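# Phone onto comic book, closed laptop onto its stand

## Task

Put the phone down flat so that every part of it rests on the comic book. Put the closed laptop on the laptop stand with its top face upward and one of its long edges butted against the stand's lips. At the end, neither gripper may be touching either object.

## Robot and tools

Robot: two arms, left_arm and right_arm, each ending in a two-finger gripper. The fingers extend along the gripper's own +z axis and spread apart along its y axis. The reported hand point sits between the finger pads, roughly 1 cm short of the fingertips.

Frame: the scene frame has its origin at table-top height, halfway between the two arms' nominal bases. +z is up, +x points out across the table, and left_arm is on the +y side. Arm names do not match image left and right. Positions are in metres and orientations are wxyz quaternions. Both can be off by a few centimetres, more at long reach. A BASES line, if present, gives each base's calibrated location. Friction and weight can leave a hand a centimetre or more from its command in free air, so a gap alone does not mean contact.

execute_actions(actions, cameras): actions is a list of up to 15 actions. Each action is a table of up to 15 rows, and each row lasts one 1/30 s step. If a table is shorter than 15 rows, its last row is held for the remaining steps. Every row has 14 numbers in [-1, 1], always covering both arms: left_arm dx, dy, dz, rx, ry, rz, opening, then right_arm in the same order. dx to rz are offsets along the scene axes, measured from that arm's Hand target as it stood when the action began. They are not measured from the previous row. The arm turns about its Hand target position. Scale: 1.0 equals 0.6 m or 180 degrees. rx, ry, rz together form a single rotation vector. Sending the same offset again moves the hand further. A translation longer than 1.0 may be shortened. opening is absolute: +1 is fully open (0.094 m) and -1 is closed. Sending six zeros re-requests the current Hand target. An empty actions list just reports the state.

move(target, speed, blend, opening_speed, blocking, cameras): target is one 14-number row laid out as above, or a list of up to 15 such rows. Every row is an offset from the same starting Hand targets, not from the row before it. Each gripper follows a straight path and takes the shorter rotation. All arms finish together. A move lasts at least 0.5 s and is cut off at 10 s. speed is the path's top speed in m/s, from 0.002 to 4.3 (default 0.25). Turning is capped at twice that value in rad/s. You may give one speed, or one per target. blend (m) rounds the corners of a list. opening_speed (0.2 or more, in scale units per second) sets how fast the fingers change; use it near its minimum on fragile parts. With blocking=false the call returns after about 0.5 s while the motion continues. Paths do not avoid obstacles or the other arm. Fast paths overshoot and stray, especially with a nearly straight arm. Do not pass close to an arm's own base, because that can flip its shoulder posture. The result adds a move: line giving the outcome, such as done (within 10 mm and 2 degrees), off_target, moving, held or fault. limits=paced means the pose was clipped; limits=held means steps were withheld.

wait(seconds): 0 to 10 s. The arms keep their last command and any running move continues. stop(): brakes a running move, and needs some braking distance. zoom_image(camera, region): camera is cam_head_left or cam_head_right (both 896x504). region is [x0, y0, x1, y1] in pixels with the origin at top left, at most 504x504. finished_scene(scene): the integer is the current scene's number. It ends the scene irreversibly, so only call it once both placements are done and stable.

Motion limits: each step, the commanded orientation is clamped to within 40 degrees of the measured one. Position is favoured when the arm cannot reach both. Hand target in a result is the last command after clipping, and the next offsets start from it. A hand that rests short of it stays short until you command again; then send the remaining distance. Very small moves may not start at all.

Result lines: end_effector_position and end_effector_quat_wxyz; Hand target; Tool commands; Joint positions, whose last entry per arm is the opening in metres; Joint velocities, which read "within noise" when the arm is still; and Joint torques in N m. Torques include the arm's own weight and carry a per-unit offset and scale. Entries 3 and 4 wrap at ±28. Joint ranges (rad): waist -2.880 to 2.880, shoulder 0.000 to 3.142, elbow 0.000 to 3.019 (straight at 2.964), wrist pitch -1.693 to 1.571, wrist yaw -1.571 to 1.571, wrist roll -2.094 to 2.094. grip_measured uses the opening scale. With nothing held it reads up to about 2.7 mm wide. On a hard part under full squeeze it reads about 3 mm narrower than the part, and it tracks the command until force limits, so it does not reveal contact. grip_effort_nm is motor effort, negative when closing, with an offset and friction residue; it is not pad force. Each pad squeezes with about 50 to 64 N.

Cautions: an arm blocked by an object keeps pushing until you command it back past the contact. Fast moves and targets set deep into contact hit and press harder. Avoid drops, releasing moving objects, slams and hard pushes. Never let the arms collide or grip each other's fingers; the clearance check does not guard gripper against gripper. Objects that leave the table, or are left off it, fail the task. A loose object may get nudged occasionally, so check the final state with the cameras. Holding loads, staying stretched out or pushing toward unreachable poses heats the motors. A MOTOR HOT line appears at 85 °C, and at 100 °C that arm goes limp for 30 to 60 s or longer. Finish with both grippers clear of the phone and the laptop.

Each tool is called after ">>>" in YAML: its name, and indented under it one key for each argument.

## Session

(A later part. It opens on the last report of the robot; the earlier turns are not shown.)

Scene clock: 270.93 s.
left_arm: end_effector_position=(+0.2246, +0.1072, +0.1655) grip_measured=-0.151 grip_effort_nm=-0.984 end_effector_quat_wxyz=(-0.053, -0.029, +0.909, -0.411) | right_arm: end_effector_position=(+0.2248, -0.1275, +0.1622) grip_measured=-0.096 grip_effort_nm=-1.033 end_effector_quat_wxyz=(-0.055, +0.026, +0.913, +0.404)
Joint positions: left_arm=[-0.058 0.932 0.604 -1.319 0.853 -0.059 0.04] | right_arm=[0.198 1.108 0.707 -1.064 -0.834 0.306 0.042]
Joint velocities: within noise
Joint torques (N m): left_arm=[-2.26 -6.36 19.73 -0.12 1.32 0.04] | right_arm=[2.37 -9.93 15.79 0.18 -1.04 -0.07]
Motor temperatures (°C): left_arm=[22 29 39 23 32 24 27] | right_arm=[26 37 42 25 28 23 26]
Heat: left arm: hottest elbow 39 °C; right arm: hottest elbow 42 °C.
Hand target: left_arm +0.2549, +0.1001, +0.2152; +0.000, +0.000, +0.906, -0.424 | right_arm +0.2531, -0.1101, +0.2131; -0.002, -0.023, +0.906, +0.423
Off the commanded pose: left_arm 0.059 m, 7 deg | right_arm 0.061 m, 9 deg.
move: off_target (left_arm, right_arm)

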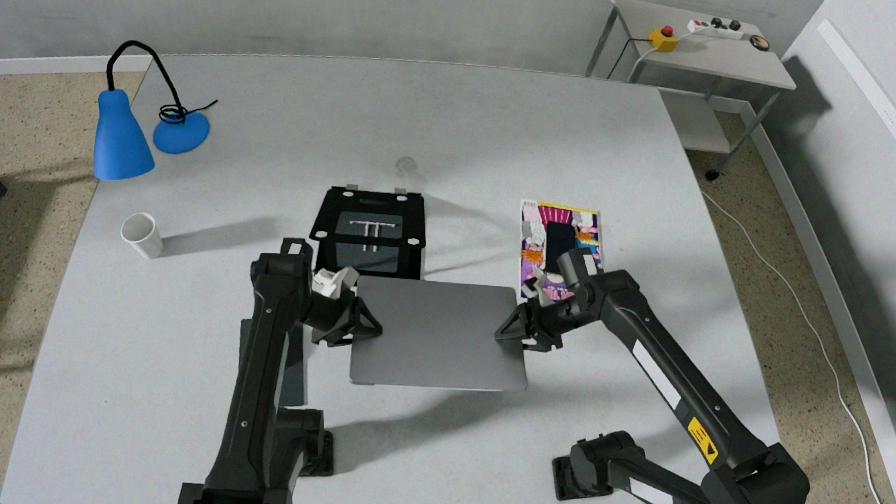

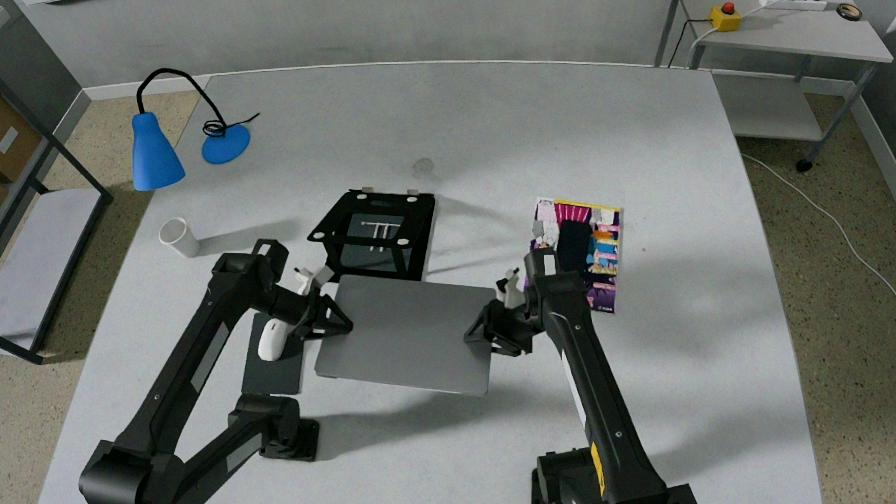

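>>> move:
  target:
    - [0.05,0.02,0.06,0,0,0,-0.4,0.05,0.02,0.06,0,0,0,-0.4]
    - [0.43,0.22,0.06,0,0,-0.017,-0.4,0.41,0.22,0.06,0,0,-0.017,-0.4]
  speed: [0.1,0.12]
  blend: [0.02,0]

>>> zoom_image:
  camera: "cam_head_left"
  region: [270, 130, 560, 360]

>>> zoom_image:
  camera: "cam_head_right"
  region: [270, 130, 560, 360]

Scene clock: 279.13 s.
left_arm: end_effector_position=(+0.4881, +0.2267, +0.2034) grip_measured=-0.213 grip_effort_nm=-1.009 end_effector_quat_wxyz=(-0.043, -0.008, +0.900, -0.435) | right_arm: end_effector_position=(+0.4776, -0.0045, +0.2060) grip_measured=-0.152 grip_effort_nm=-1.043 end_effector_quat_wxyz=(-0.031, +0.035, +0.909, +0.415)
Joint positions: left_arm=[0.219 1.73 1.422 -1.662 0.835 0.409 0.037] | right_arm=[0.325 1.731 1.453 -0.968 -0.81 0.547 0.04]
Joint velocities: within noise
Joint torques (N m): left_arm=[-2.2 -19.25 18.39 -1.11 0.15 0.03] | right_arm=[2.73 -20.48 16.25 0.66 0.21 0.12]
Motor temperatures (°C): left_arm=[22 29 41 23 31 24 28] | right_arm=[26 37 44 25 27 23 26]
Heat: left arm: hottest elbow 41 °C; right arm: hottest elbow 44 °C.
Hand target: left_arm +0.5129, +0.2319, +0.2513; -0.012, +0.024, +0.905, -0.424 | right_arm +0.4992, +0.0220, +0.2491; +0.009, +0.001, +0.906, +0.423
Off the commanded pose: left_arm 0.054 m, 5 deg | right_arm 0.055 m, 6 deg.
joint sent to its limit (left arm) — joint 4 (wrist pitch), lower limit. The joint targets are off in position, not in orientation.
move: off_target (left_arm, right_arm)

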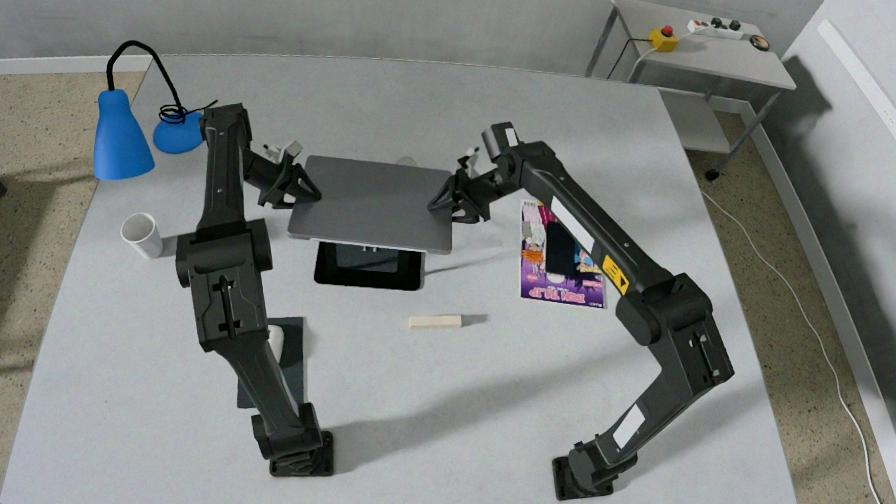

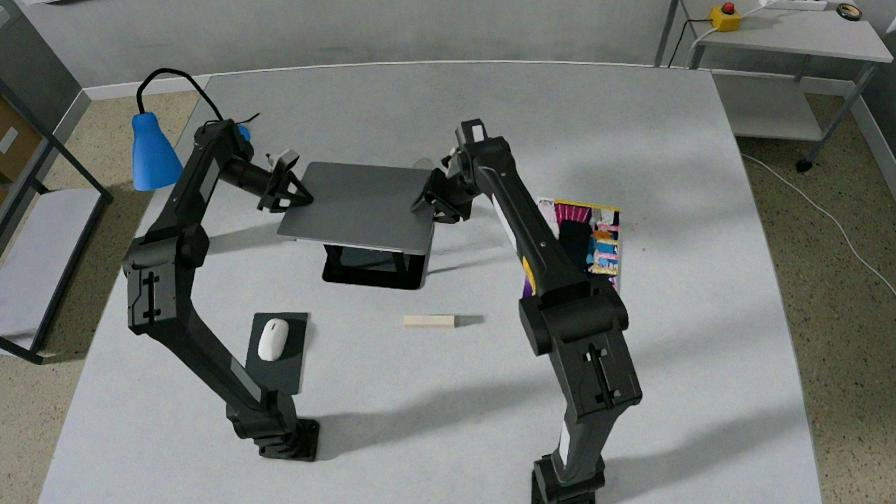

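Scaled by 1.738.

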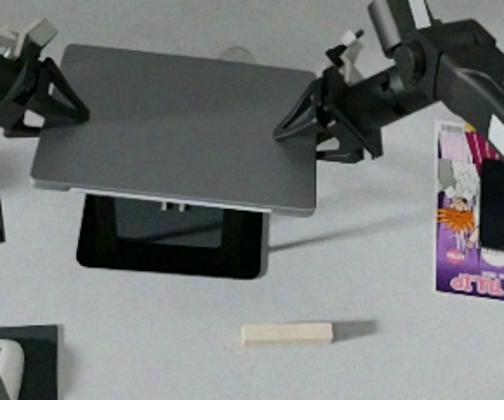

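Scaled by 1.738.

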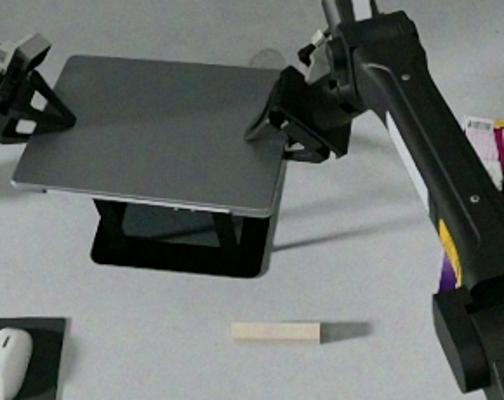

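>>> move:
  target:
    - [0.077,0.02,0,0,0,0,-0.4,0.08,0.02,0,0,0,0.006,-0.4]
    - [0.077,0.02,-0.1,0,0.06,0,-0.4,0.08,0.02,-0.1,0,0.06,0.006,-0.4]
  speed: [0.1,0.08]

>>> zoom_image:
  camera: "cam_head_left"
  region: [270, 150, 500, 320]

>>> zoom_image:
  camera: "cam_head_right"
  region: [270, 150, 500, 320]

Scene clock: 288.17 s.
left_arm: end_effector_position=(+0.5344, +0.2473, +0.1456) grip_measured=-0.213 grip_effort_nm=-1.009 end_effector_quat_wxyz=(-0.095, -0.052, +0.898, -0.427) | right_arm: end_effector_position=(+0.5277, +0.0174, +0.1485) grip_measured=-0.152 grip_effort_nm=-1.038 end_effector_quat_wxyz=(-0.110, +0.055, +0.902, +0.414)
Joint positions: left_arm=[0.229 1.941 1.562 -1.668 0.802 0.347 0.037] | right_arm=[0.321 1.997 1.687 -1.108 -0.875 0.519 0.04]
Joint velocities: within noise
Joint torques (N m): left_arm=[-2.96 -22.53 16.38 -0.84 0.14 -0.23] | right_arm=[1.44 -25.11 15.2 -0.31 -0.08 0.13]
Motor temperatures (°C): left_arm=[22 29 42 23 30 24 28] | right_arm=[26 39 47 25 26 23 26]
Heat: left arm: hottest elbow 42 °C; right arm: hottest elbow 47 °C.
Hand target: left_arm +0.5591, +0.2440, +0.1913; -0.097, -0.015, +0.900, -0.424 | right_arm +0.5472, +0.0340, +0.1890; -0.080, +0.033, +0.903, +0.421
Off the commanded pose: left_arm 0.052 m, 4 deg | right_arm 0.048 m, 4 deg.
joint sent to its limit (left arm) — joint 4 (wrist pitch), lower limit. The joint targets are off in position and orientation.
move: off_target (left_arm, right_arm)

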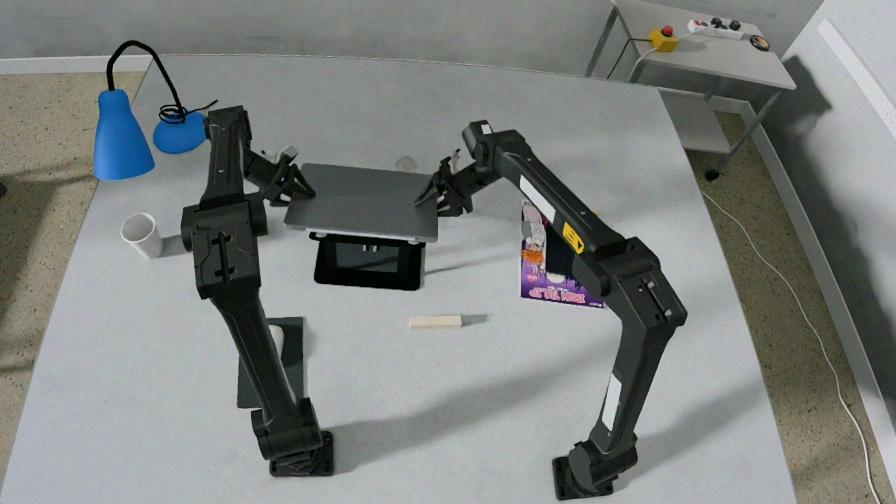

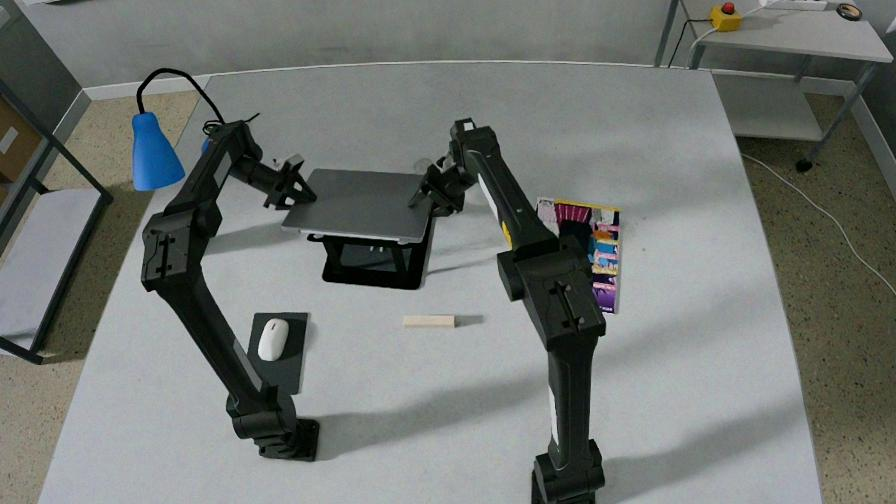

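Scaled by 2.191.

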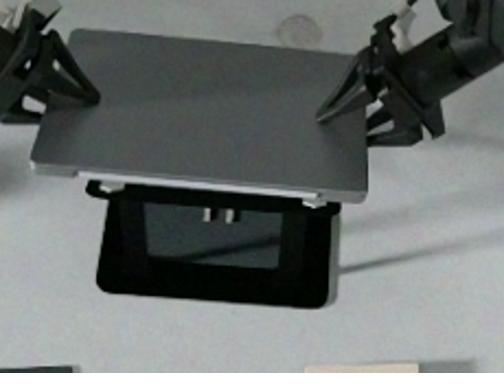

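Scaled by 2.191.

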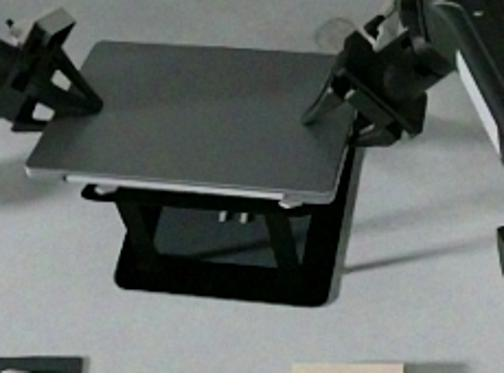

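>>> move:
  target:
    - [0.03,-0.005,-0.09,0,0.05,0,-0.4,0.03,-0.02,-0.09,0,0.06,0.006,-0.4]
  speed: [0.06]

>>> zoom_image:
  camera: "cam_head_left"
  region: [270, 150, 500, 320]

>>> zoom_image:
  camera: "cam_head_right"
  region: [270, 150, 500, 320]

Scene clock: 295.90 s.
left_arm: end_effector_position=(+0.5454, +0.2461, +0.0984) grip_measured=-0.217 grip_effort_nm=-1.009 end_effector_quat_wxyz=(-0.153, -0.101, +0.887, -0.425) | right_arm: end_effector_position=(+0.5461, +0.0137, +0.1039) grip_measured=-0.189 grip_effort_nm=-1.038 end_effector_quat_wxyz=(-0.191, +0.077, +0.887, +0.414)
Joint positions: left_arm=[0.22 2.063 1.604 -1.672 0.796 0.262 0.037] | right_arm=[0.295 2.181 1.851 -1.305 -0.944 0.441 0.038]
Joint velocities: within noise
Joint torques (N m): left_arm=[-4.01 -23.12 16.92 -0.84 -0.2 -0.09] | right_arm=[0.67 -26.75 14.26 -0.75 -0.03 0.18]
Motor temperatures (°C): left_arm=[22 29 43 23 29 24 28] | right_arm=[26 40 50 25 25 23 27]
Heat: left arm: hottest elbow 43 °C; right arm: hottest elbow 50 °C.
Hand target: left_arm +0.5772, +0.2410, +0.1372; -0.167, -0.049, +0.890, -0.422 | right_arm +0.5652, +0.0220, +0.1352; -0.168, +0.064, +0.892, +0.416
Off the commanded pose: left_arm 0.050 m, 6 deg | right_arm 0.037 m, 3 deg.
joint sent to its limit (left arm) — joint 4 (wrist pitch), lower limit. The joint targets are off in position and orientation.
move: off_target (left_arm, right_arm)

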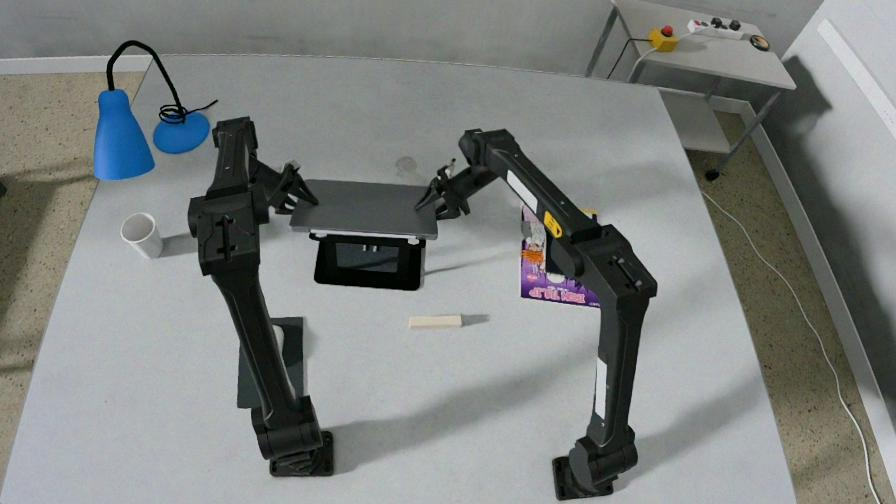

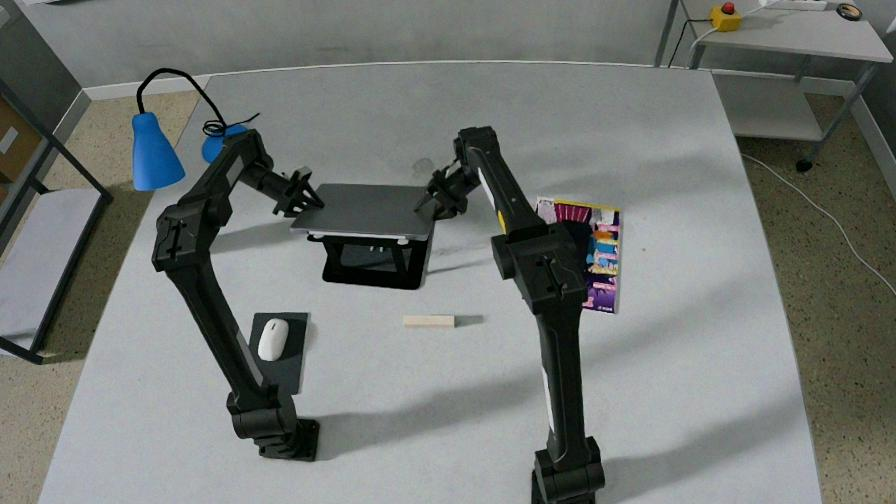

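Scaled by 2.191.

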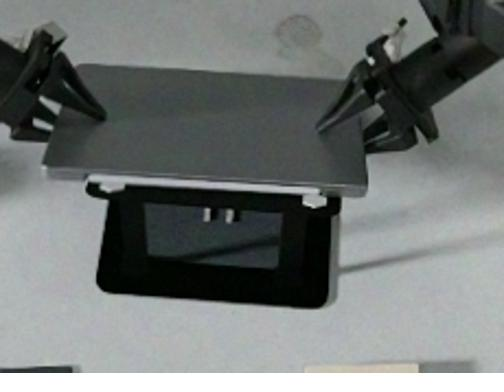

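Scaled by 2.191.

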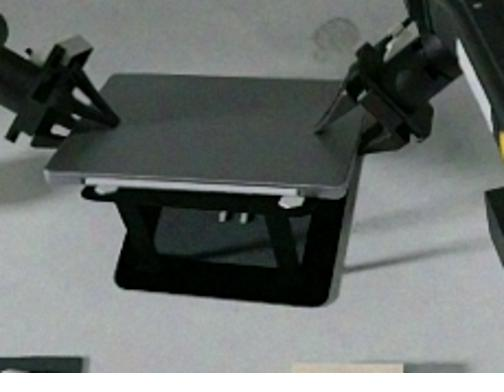

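>>> move:
  target: [0.025,0,0.0,0,0,0,-0.4,0.025,0,0.0,0,0,0,-0.4]
  speed: 0.06
  cameras: ["cam_head_left"]

>>> zoom_image:
  camera: "cam_head_left"
  region: [270, 150, 500, 320]

Scene clock: 308.97 s.
left_arm: end_effector_position=(+0.5589, +0.2460, +0.0948) grip_measured=-0.217 grip_effort_nm=-1.009 end_effector_quat_wxyz=(-0.150, -0.102, +0.888, -0.424) | right_arm: end_effector_position=(+0.5606, +0.0137, +0.0999) grip_measured=-0.189 grip_effort_nm=-1.038 end_effector_quat_wxyz=(-0.192, +0.075, +0.887, +0.414)
Joint positions: left_arm=[0.214 2.093 1.648 -1.672 0.799 0.249 0.037] | right_arm=[0.288 2.228 1.923 -1.344 -0.944 0.422 0.038]
Joint velocities: within noise
Joint torques (N m): left_arm=[-3.37 -24.35 17.48 -0.88 -0.1 -0.13] | right_arm=[0.73 -27.75 14.43 -0.95 -0.03 0.24]
Motor temperatures (°C): left_arm=[22 30 45 23 28 24 28] | right_arm=[26 42 52 25 25 23 27]
Heat: left arm: hottest elbow 45 °C; right arm: hottest elbow 52 °C.
Hand target: left_arm +0.5922, +0.2411, +0.1373; -0.167, -0.049, +0.890, -0.422 | right_arm +0.5802, +0.0219, +0.1350; -0.169, +0.064, +0.891, +0.416
Off the commanded pose: left_arm 0.054 m, 6 deg | right_arm 0.041 m, 3 deg.
joint sent to its limit (left arm) — joint 4 (wrist pitch), lower limit. The joint targets are off in position and orientation.
move: off_target (left_arm, right_arm)
Images, in order (width x height): cam_head_left 896x504.

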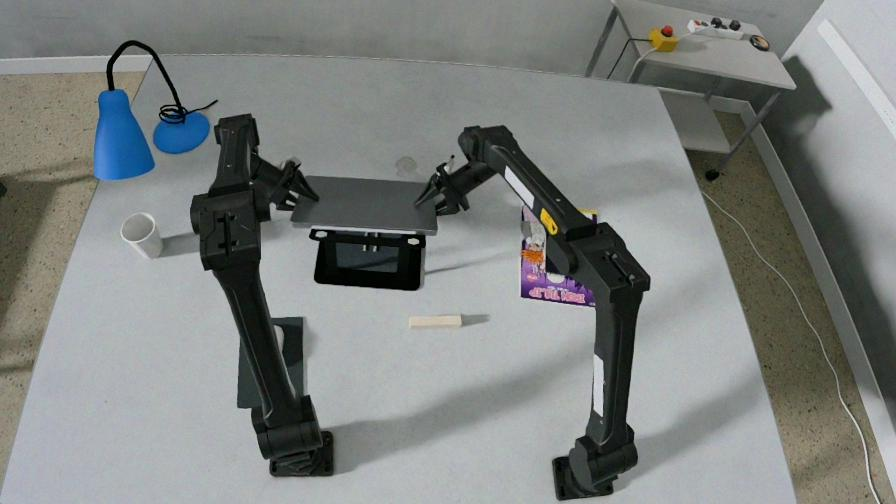

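Scaled by 2.191.

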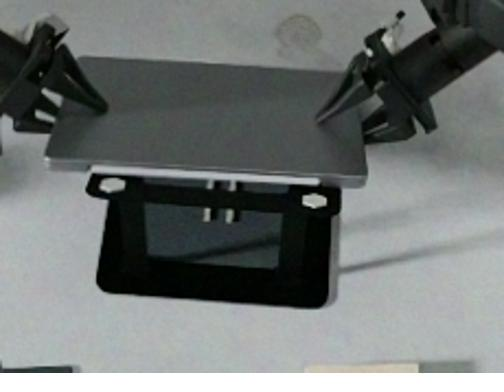

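>>> move:
  target: [0.01,0,-0.03,0,0.03,0,-0.4,0.01,0,-0.03,0,0.03,0,-0.4]
  speed: 0.06
  cameras: ["cam_head_left"]

>>> zoom_image:
  camera: "cam_head_left"
  region: [270, 150, 500, 320]

Scene clock: 313.60 s.
left_arm: end_effector_position=(+0.5642, +0.2461, +0.0821) grip_measured=-0.218 grip_effort_nm=-1.009 end_effector_quat_wxyz=(-0.169, -0.124, +0.883, -0.421) | right_arm: end_effector_position=(+0.5676, +0.0139, +0.0878) grip_measured=-0.198 grip_effort_nm=-1.038 end_effector_quat_wxyz=(-0.227, +0.088, +0.878, +0.412)
Joint positions: left_arm=[0.211 2.132 1.672 -1.678 0.798 0.206 0.037] | right_arm=[0.282 2.308 2.019 -1.454 -0.969 0.396 0.038]
Joint velocities: within noise
Joint torques (N m): left_arm=[-2.96 -23.47 17.07 -0.55 -0.3 -0.31] | right_arm=[0.73 -28.45 14.28 -0.91 -0.12 0.35]
Motor temperatures (°C): left_arm=[22 31 46 23 28 24 28] | right_arm=[26 42 53 25 25 23 27]
Heat: left arm: hottest elbow 46 °C; right arm: hottest elbow 53 °C.
Hand target: left_arm +0.5981, +0.2409, +0.1192; -0.209, -0.068, +0.881, -0.419 | right_arm +0.5862, +0.0219, +0.1169; -0.210, +0.083, +0.883, +0.412
Off the commanded pose: left_arm 0.051 m, 8 deg | right_arm 0.036 m, 2 deg.
joint sent to its limit (left arm) — joint 4 (wrist pitch), lower limit. The joint targets are off in position and orientation.
move: off_target (left_arm, right_arm)
Images, in order (width x height): cam_head_left 896x504.

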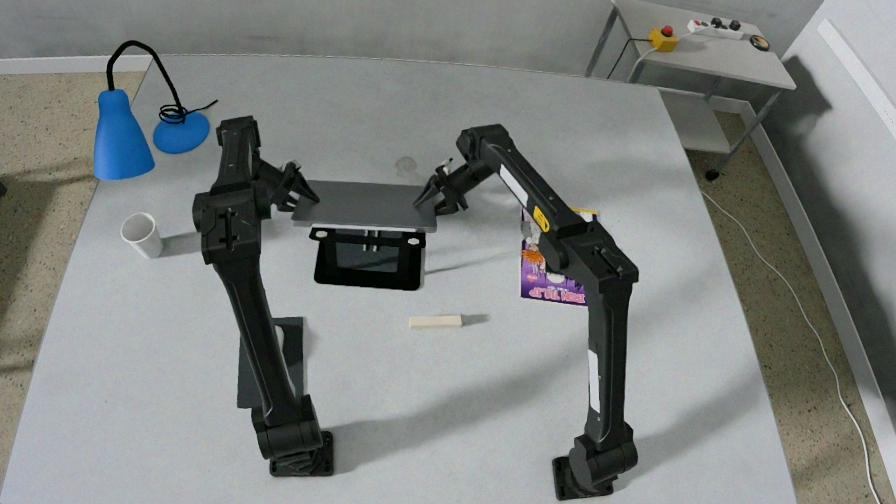

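Scaled by 2.191.

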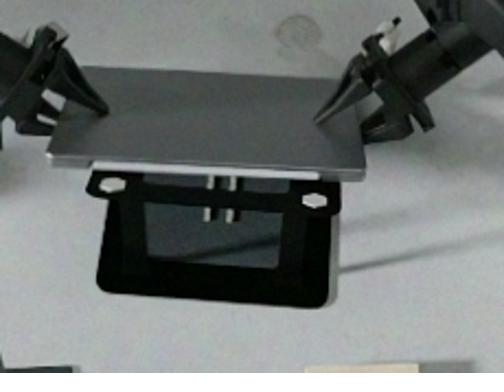

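>>> move:
  target: [0.025,0,0.0,0,0,0,-0.4,0.025,0,0.0,0,0,0,-0.4]
  speed: 0.06
  cameras: ["cam_head_left"]

>>> zoom_image:
  camera: "cam_head_left"
  region: [290, 160, 450, 260]

Scene clock: 318.73 s.
left_arm: end_effector_position=(+0.5778, +0.2491, +0.0822) grip_measured=-0.218 grip_effort_nm=-1.009 end_effector_quat_wxyz=(-0.163, -0.127, +0.884, -0.420) | right_arm: end_effector_position=(+0.5824, +0.0166, +0.0882) grip_measured=-0.205 grip_effort_nm=-1.033 end_effector_quat_wxyz=(-0.228, +0.086, +0.878, +0.413)
Joint positions: left_arm=[0.211 2.156 1.72 -1.683 0.801 0.191 0.037] | right_arm=[0.279 2.359 2.114 -1.506 -0.971 0.385 0.037]
Joint velocities: within noise
Joint torques (N m): left_arm=[-4.19 -23.82 17.52 -0.44 -0.17 -0.38] | right_arm=[0.5 -29.1 14.75 -1.05 -0.03 0.37]
Motor temperatures (°C): left_arm=[22 32 46 23 28 24 28] | right_arm=[26 42 54 25 25 23 27]
Heat: left arm: hottest elbow 46 °C; right arm: hottest elbow 54 °C.
Hand target: left_arm +0.6131, +0.2411, +0.1193; -0.209, -0.069, +0.881, -0.419 | right_arm +0.6012, +0.0219, +0.1170; -0.210, +0.083, +0.883, +0.412
Off the commanded pose: left_arm 0.052 m, 9 deg | right_arm 0.035 m, 2 deg.
joint read past its limit (left arm) — joint 4 (wrist pitch), lower limit.
joint sent to its limit (left arm) — joint 4 (wrist pitch), lower limit. The joint targets are off in position and orientation.
move: off_target (left_arm, right_arm)
Images, in order (width x height): cam_head_left 896x504.

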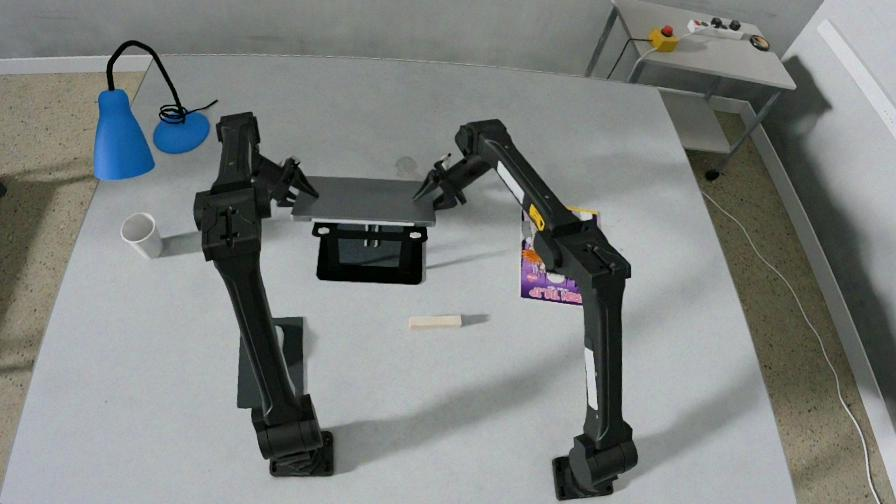

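Scaled by 3.150.

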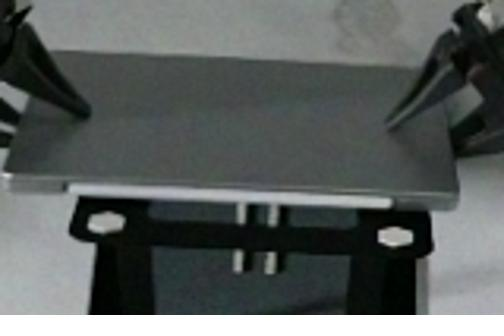

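>>> execute_actions:
  actions: []

>>> zoom_image:
  camera: "cam_head_right"
  region: [230, 130, 480, 300]

>>> zoom_image:
  camera: "cam_head_left"
  region: [300, 200, 440, 260]

Scene clock: 327.40 s.
left_arm: end_effector_position=(+0.5778, +0.2491, +0.0822) grip_measured=-0.218 grip_effort_nm=-1.009 end_effector_quat_wxyz=(-0.163, -0.127, +0.884, -0.420) | right_arm: end_effector_position=(+0.5824, +0.0166, +0.0884) grip_measured=-0.205 grip_effort_nm=-1.043 end_effector_quat_wxyz=(-0.228, +0.086, +0.878, +0.413)
Joint positions: left_arm=[0.211 2.156 1.72 -1.683 0.801 0.191 0.037] | right_arm=[0.279 2.359 2.114 -1.506 -0.971 0.385 0.037]
Joint velocities: within noise
Joint torques (N m): left_arm=[-3.9 -24 17.55 -0.79 -0.23 -0.38] | right_arm=[0.44 -28.86 14.56 -1.07 -0.03 0.38]
Motor temperatures (°C): left_arm=[22 32 46 23 28 24 28] | right_arm=[26 42 55 25 25 23 27]
Heat: left arm: hottest elbow 46 °C; right arm: hottest elbow 55 °C.
Hand target: left_arm +0.6131, +0.2411, +0.1193; -0.209, -0.069, +0.881, -0.419 | right_arm +0.6012, +0.0219, +0.1171; -0.210, +0.083, +0.883, +0.412
Tool commands: left_gripper/opening=-0.4 right_gripper/opening=-0.4
Off the commanded pose: left_arm 0.052 m, 9 deg | right_arm 0.035 m, 2 deg.
joint read past its limit (left arm) — joint 4 (wrist pitch), lower limit.

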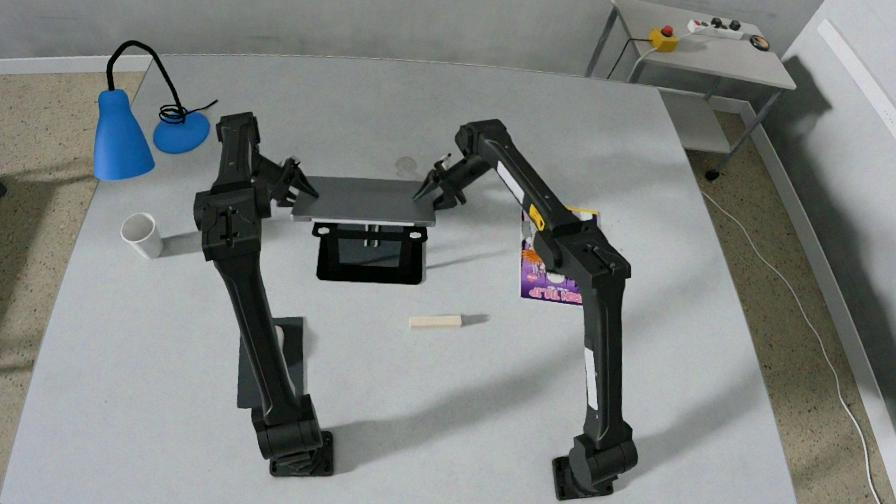

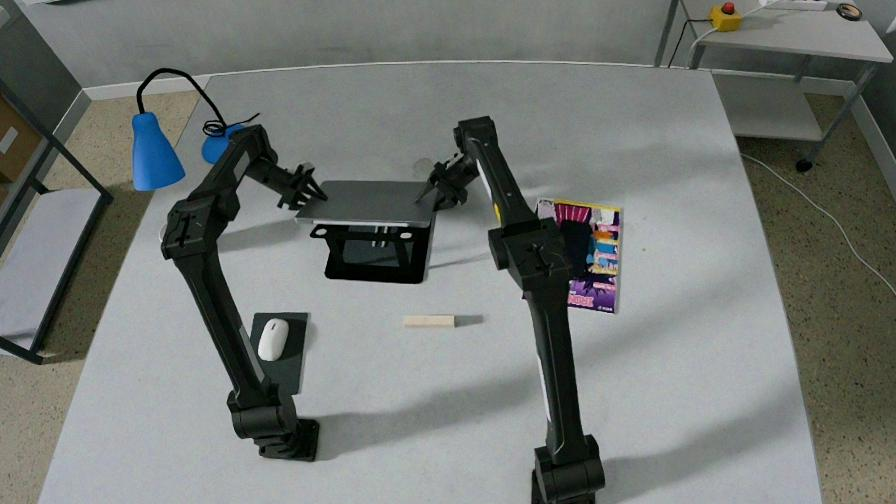

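Scaled by 2.016.

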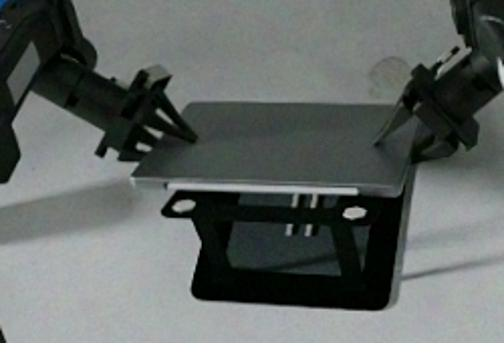

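Scaled by 3.600.

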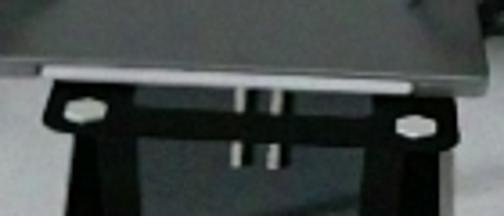

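>>> move:
  target: [-0.005,0,-0.03,0,0,0,-0.4,-0.005,0,-0.03,0,0,0,-0.4]
  speed: 0.06
  cameras: ["cam_head_left"]

>>> zoom_image:
  camera: "cam_head_left"
  region: [290, 160, 450, 260]

Scene clock: 333.20 s.
left_arm: end_effector_position=(+0.5788, +0.2488, +0.0773) grip_measured=-0.218 grip_effort_nm=-1.009 end_effector_quat_wxyz=(-0.165, -0.127, +0.882, -0.422) | right_arm: end_effector_position=(+0.5832, +0.0161, +0.0862) grip_measured=-0.217 grip_effort_nm=-1.033 end_effector_quat_wxyz=(-0.228, +0.088, +0.877, +0.413)
Joint positions: left_arm=[0.211 2.168 1.724 -1.683 0.805 0.196 0.037] | right_arm=[0.278 2.363 2.114 -1.503 -0.972 0.387 0.037]
Joint velocities: within noise
Joint torques (N m): left_arm=[-4.37 -22.48 16.79 -0.47 -0.43 -0.23] | right_arm=[0.62 -28.22 12.62 -0.08 0.01 0.32]
Motor temperatures (°C): left_arm=[22 32 46 23 28 24 29] | right_arm=[26 43 56 25 25 23 27]
Heat: left arm: hottest elbow 46 °C; right arm: hottest elbow 56 °C.
Hand target: left_arm +0.6102, +0.2412, +0.1013; -0.209, -0.069, +0.881, -0.419 | right_arm +0.5982, +0.0218, +0.0990; -0.210, +0.083, +0.883, +0.412
Off the commanded pose: left_arm 0.040 m, 8 deg | right_arm 0.021 m, 2 deg.
joint read past its limit (left arm) — joint 4 (wrist pitch), lower limit.
joint sent to its limit (left arm) — joint 4 (wrist pitch), lower limit. The joint targets are off in position and orientation.
move: off_target (left_arm, right_arm)
Images, in order (width x height): cam_head_left 896x504.

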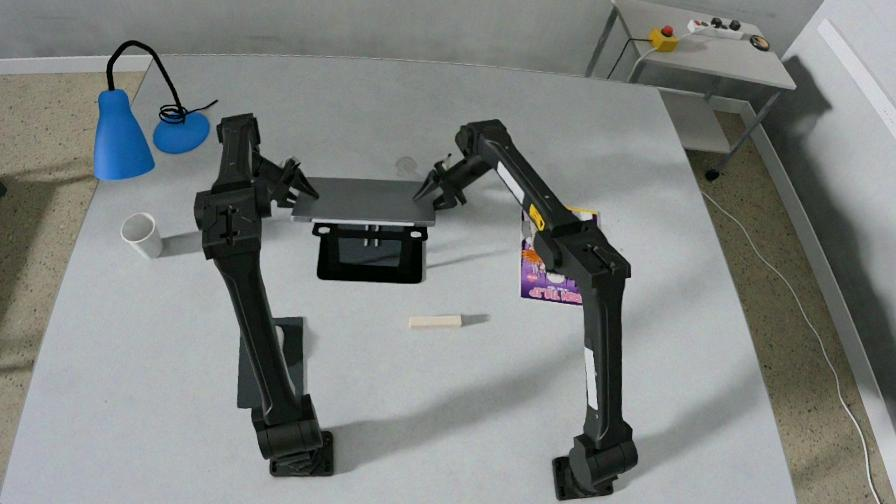

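Scaled by 3.150.

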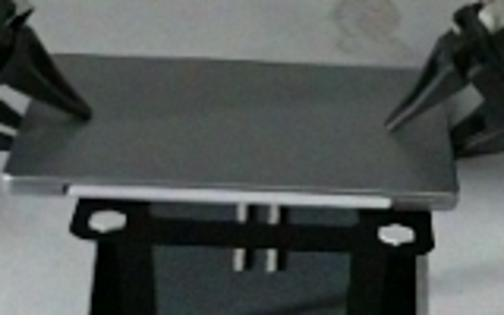

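>>> move:
  target: [-0.01,0,-0.035,0,0,0,-0.4,-0.01,0,-0.02,0,0,0,-0.4]
  speed: 0.06
  cameras: ["cam_head_left"]

>>> zoom_image:
  camera: "cam_head_left"
  region: [290, 160, 450, 260]

Scene clock: 337.00 s.
left_arm: end_effector_position=(+0.5815, +0.2490, +0.0751) grip_measured=-0.218 grip_effort_nm=-1.009 end_effector_quat_wxyz=(-0.163, -0.124, +0.882, -0.425) | right_arm: end_effector_position=(+0.5868, +0.0170, +0.0857) grip_measured=-0.227 grip_effort_nm=-1.033 end_effector_quat_wxyz=(-0.222, +0.088, +0.878, +0.416)
Joint positions: left_arm=[0.211 2.177 1.733 -1.683 0.809 0.203 0.037] | right_arm=[0.277 2.363 2.114 -1.481 -0.973 0.398 0.036]
Joint velocities: within noise
Joint torques (N m): left_arm=[-4.07 -20.48 15.39 -0.47 -0.8 -0.04] | right_arm=[0.79 -28.75 9.52 0.29 0.07 0.24]
Motor temperatures (°C): left_arm=[22 32 46 23 28 24 29] | right_arm=[26 44 56 25 25 23 27]
Heat: left arm: hottest elbow 46 °C; right arm: hottest elbow 56 °C.
Hand target: left_arm +0.6042, +0.2412, +0.0803; -0.209, -0.069, +0.881, -0.419 | right_arm +0.5922, +0.0218, +0.0870; -0.210, +0.083, +0.883, +0.412
Off the commanded pose: left_arm 0.025 m, 8 deg | right_arm 0.007 m, 2 deg.
joint read past its limit (left arm) — joint 4 (wrist pitch), lower limit.
joint sent to its limit (left arm) — joint 4 (wrist pitch), lower limit. The joint targets are off in orientation, not in position.
move: off_target (left_arm)
Images, in order (width x height): cam_head_left 896x504.

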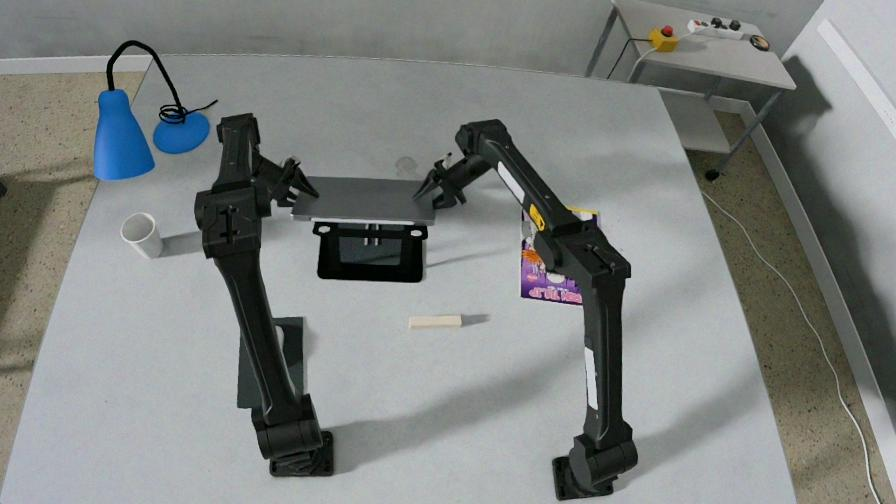

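Scaled by 3.150.

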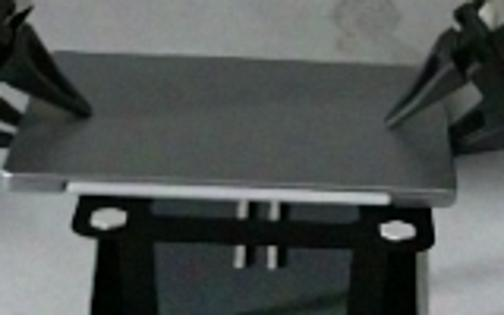

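>>> move:
  target: [-0.02,0,-0.008,0,0,0,0.3,-0.005,0,0,0,0,0,0.3]
  speed: 0.05
  opening_speed: 0.25
  cameras: ["cam_head_left"]

>>> zoom_image:
  camera: "cam_head_left"
  region: [290, 160, 450, 260]

Scene clock: 342.17 s.
left_arm: end_effector_position=(+0.5799, +0.2448, +0.0726) grip_measured=+0.297 grip_effort_nm=0.129 end_effector_quat_wxyz=(-0.167, -0.108, +0.890, -0.409) | right_arm: end_effector_position=(+0.5899, +0.0163, +0.0830) grip_measured=+0.298 grip_effort_nm=0.066 end_effector_quat_wxyz=(-0.214, +0.088, +0.882, +0.411)
Joint positions: left_arm=[0.196 2.177 1.737 -1.683 0.774 0.213 0.061] | right_arm=[0.277 2.363 2.114 -1.463 -0.958 0.408 0.061]
Joint velocities: within noise
Joint torques (N m): left_arm=[-1.96 -20.95 11.84 -0.36 0.23 0.17] | right_arm=[1.03 -29.51 8.24 0.24 -0.47 0.16]
Motor temperatures (°C): left_arm=[22 33 46 23 28 24 28] | right_arm=[26 46 55 25 25 23 27]
Heat: left arm: hottest elbow 46 °C; right arm: hottest elbow 55 °C.
Hand target: left_arm +0.5922, +0.2412, +0.0755; -0.209, -0.069, +0.881, -0.419 | right_arm +0.5892, +0.0219, +0.0870; -0.210, +0.083, +0.883, +0.412
Off the commanded pose: left_arm 0.013 m, 7 deg | right_arm 0.007 m, 1 deg.
joint read past its limit (left arm) — joint 4 (wrist pitch), lower limit.
joint sent to its limit (left arm) — joint 4 (wrist pitch), lower limit. The joint targets are off in orientation, not in position.
move: off_target (left_arm)
Images, in order (width x height): cam_head_left 896x504.

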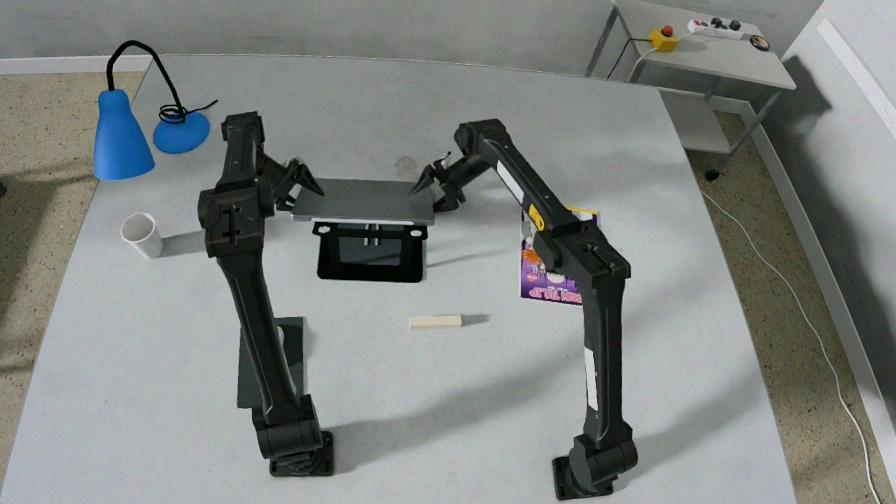

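Scaled by 3.150.

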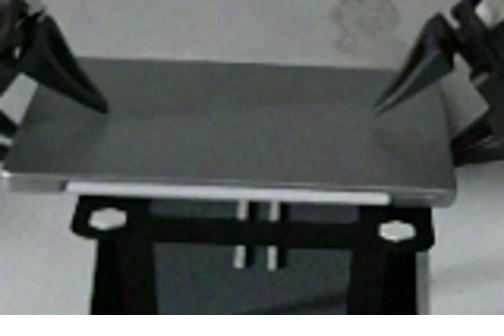

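>>> move:
  target:
    - [0,0,0,0,0,0,0.6,0,0,0,0,0,0,0.6]
    - [0,0.15,0,0,0,0,0.6,0,-0.15,0,0,0,0,0.6]
    - [0,0.15,0.15,0,0,0,0.6,0,-0.15,0.15,0,0,0,0.6]
  speed: 0.1
  opening_speed: 0.4

>>> zoom_image:
  camera: "cam_head_left"
  region: [290, 160, 450, 260]

>>> zoom_image:
  camera: "cam_head_right"
  region: [280, 160, 460, 290]

Scene clock: 349.50 s.
left_arm: end_effector_position=(+0.5783, +0.3189, +0.1391) grip_measured=+0.598 grip_effort_nm=0.120 end_effector_quat_wxyz=(-0.087, -0.136, +0.909, -0.385) | right_arm: end_effector_position=(+0.5799, -0.0658, +0.1603) grip_measured=+0.599 grip_effort_nm=0.066 end_effector_quat_wxyz=(-0.204, +0.095, +0.883, +0.413)
Joint positions: left_arm=[0.318 2.046 1.752 -1.683 0.724 0.205 0.075] | right_arm=[0.164 2.23 2.079 -1.672 -0.933 0.256 0.075]
Joint velocities: within noise
Joint torques (N m): left_arm=[-0.38 -23.18 13.33 -0.17 0.52 -0.06] | right_arm=[-0.03 -27.52 10.96 -0.61 -0.51 0.2]
Motor temperatures (°C): left_arm=[22 33 46 23 28 24 28] | right_arm=[26 47 54 25 25 23 27]
Heat: left arm: hottest elbow 46 °C; right arm: hottest elbow 54 °C.
Hand target: left_arm +0.5922, +0.3312, +0.1656; -0.209, -0.069, +0.881, -0.419 | right_arm +0.5891, -0.0681, +0.1769; -0.210, +0.083, +0.883, +0.412
Off the commanded pose: left_arm 0.032 m, 17 deg | right_arm 0.019 m, 2 deg.
joint read past its limit (left arm) — joint 4 (wrist pitch), lower limit.
joint sent to its limit (left arm) — joint 4 (wrist pitch), lower limit. The joint targets are off in orientation, not in position.
joint sent to its limit (right arm) — joint 4 (wrist pitch), lower limit. The joint targets are off in orientation, not in position.
move: off_target (left_arm, right_arm)

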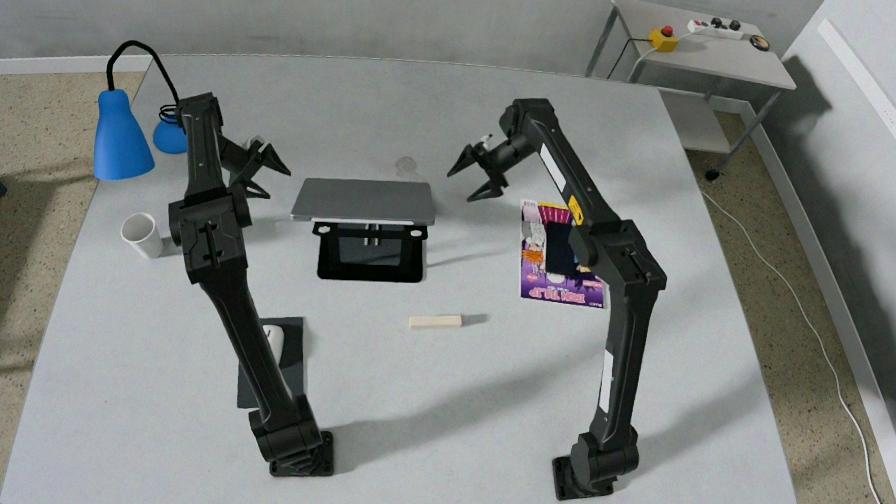

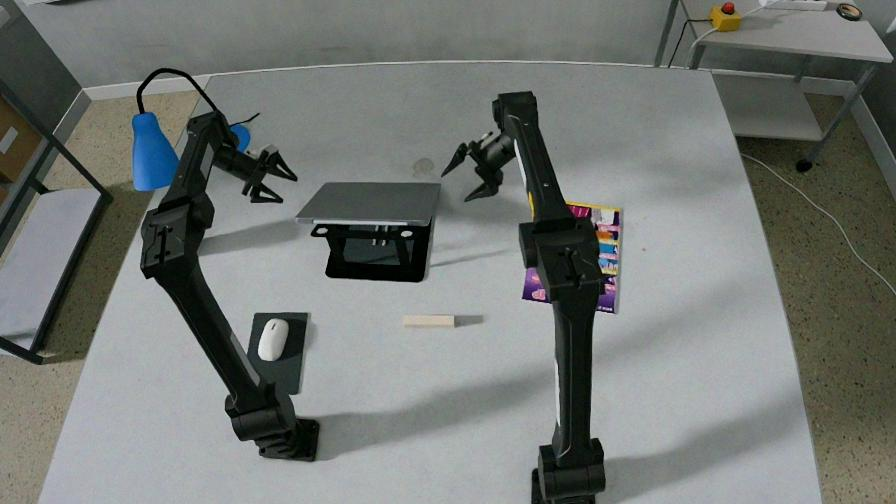

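Scaled by 3.150.

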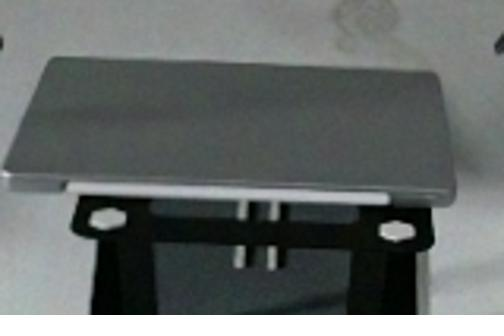

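Scaled by 2.800.

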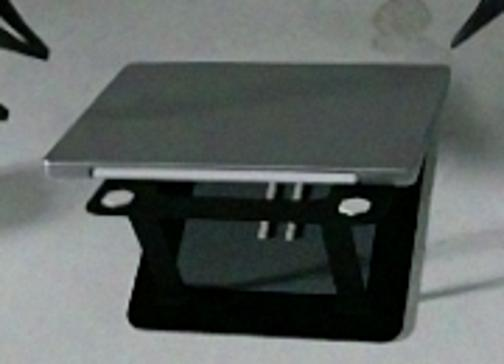

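>>> zoom_image:
  camera: "cam_head_left"
  region: [320, 170, 420, 200]

>>> zoom_image:
  camera: "cam_head_right"
  region: [320, 170, 450, 200]

>>> zoom_image:
  camera: "cam_head_right"
  region: [390, 170, 450, 240]

Scaled by 5.040.

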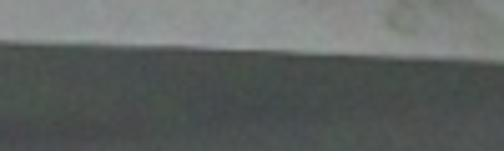

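Scaled by 3.877.

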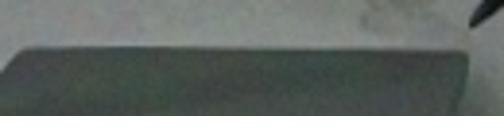

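Scaled by 7.200.

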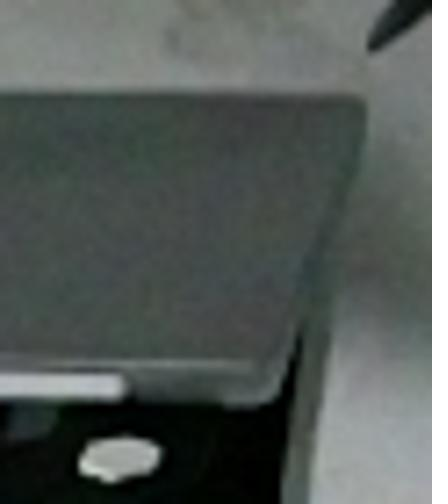

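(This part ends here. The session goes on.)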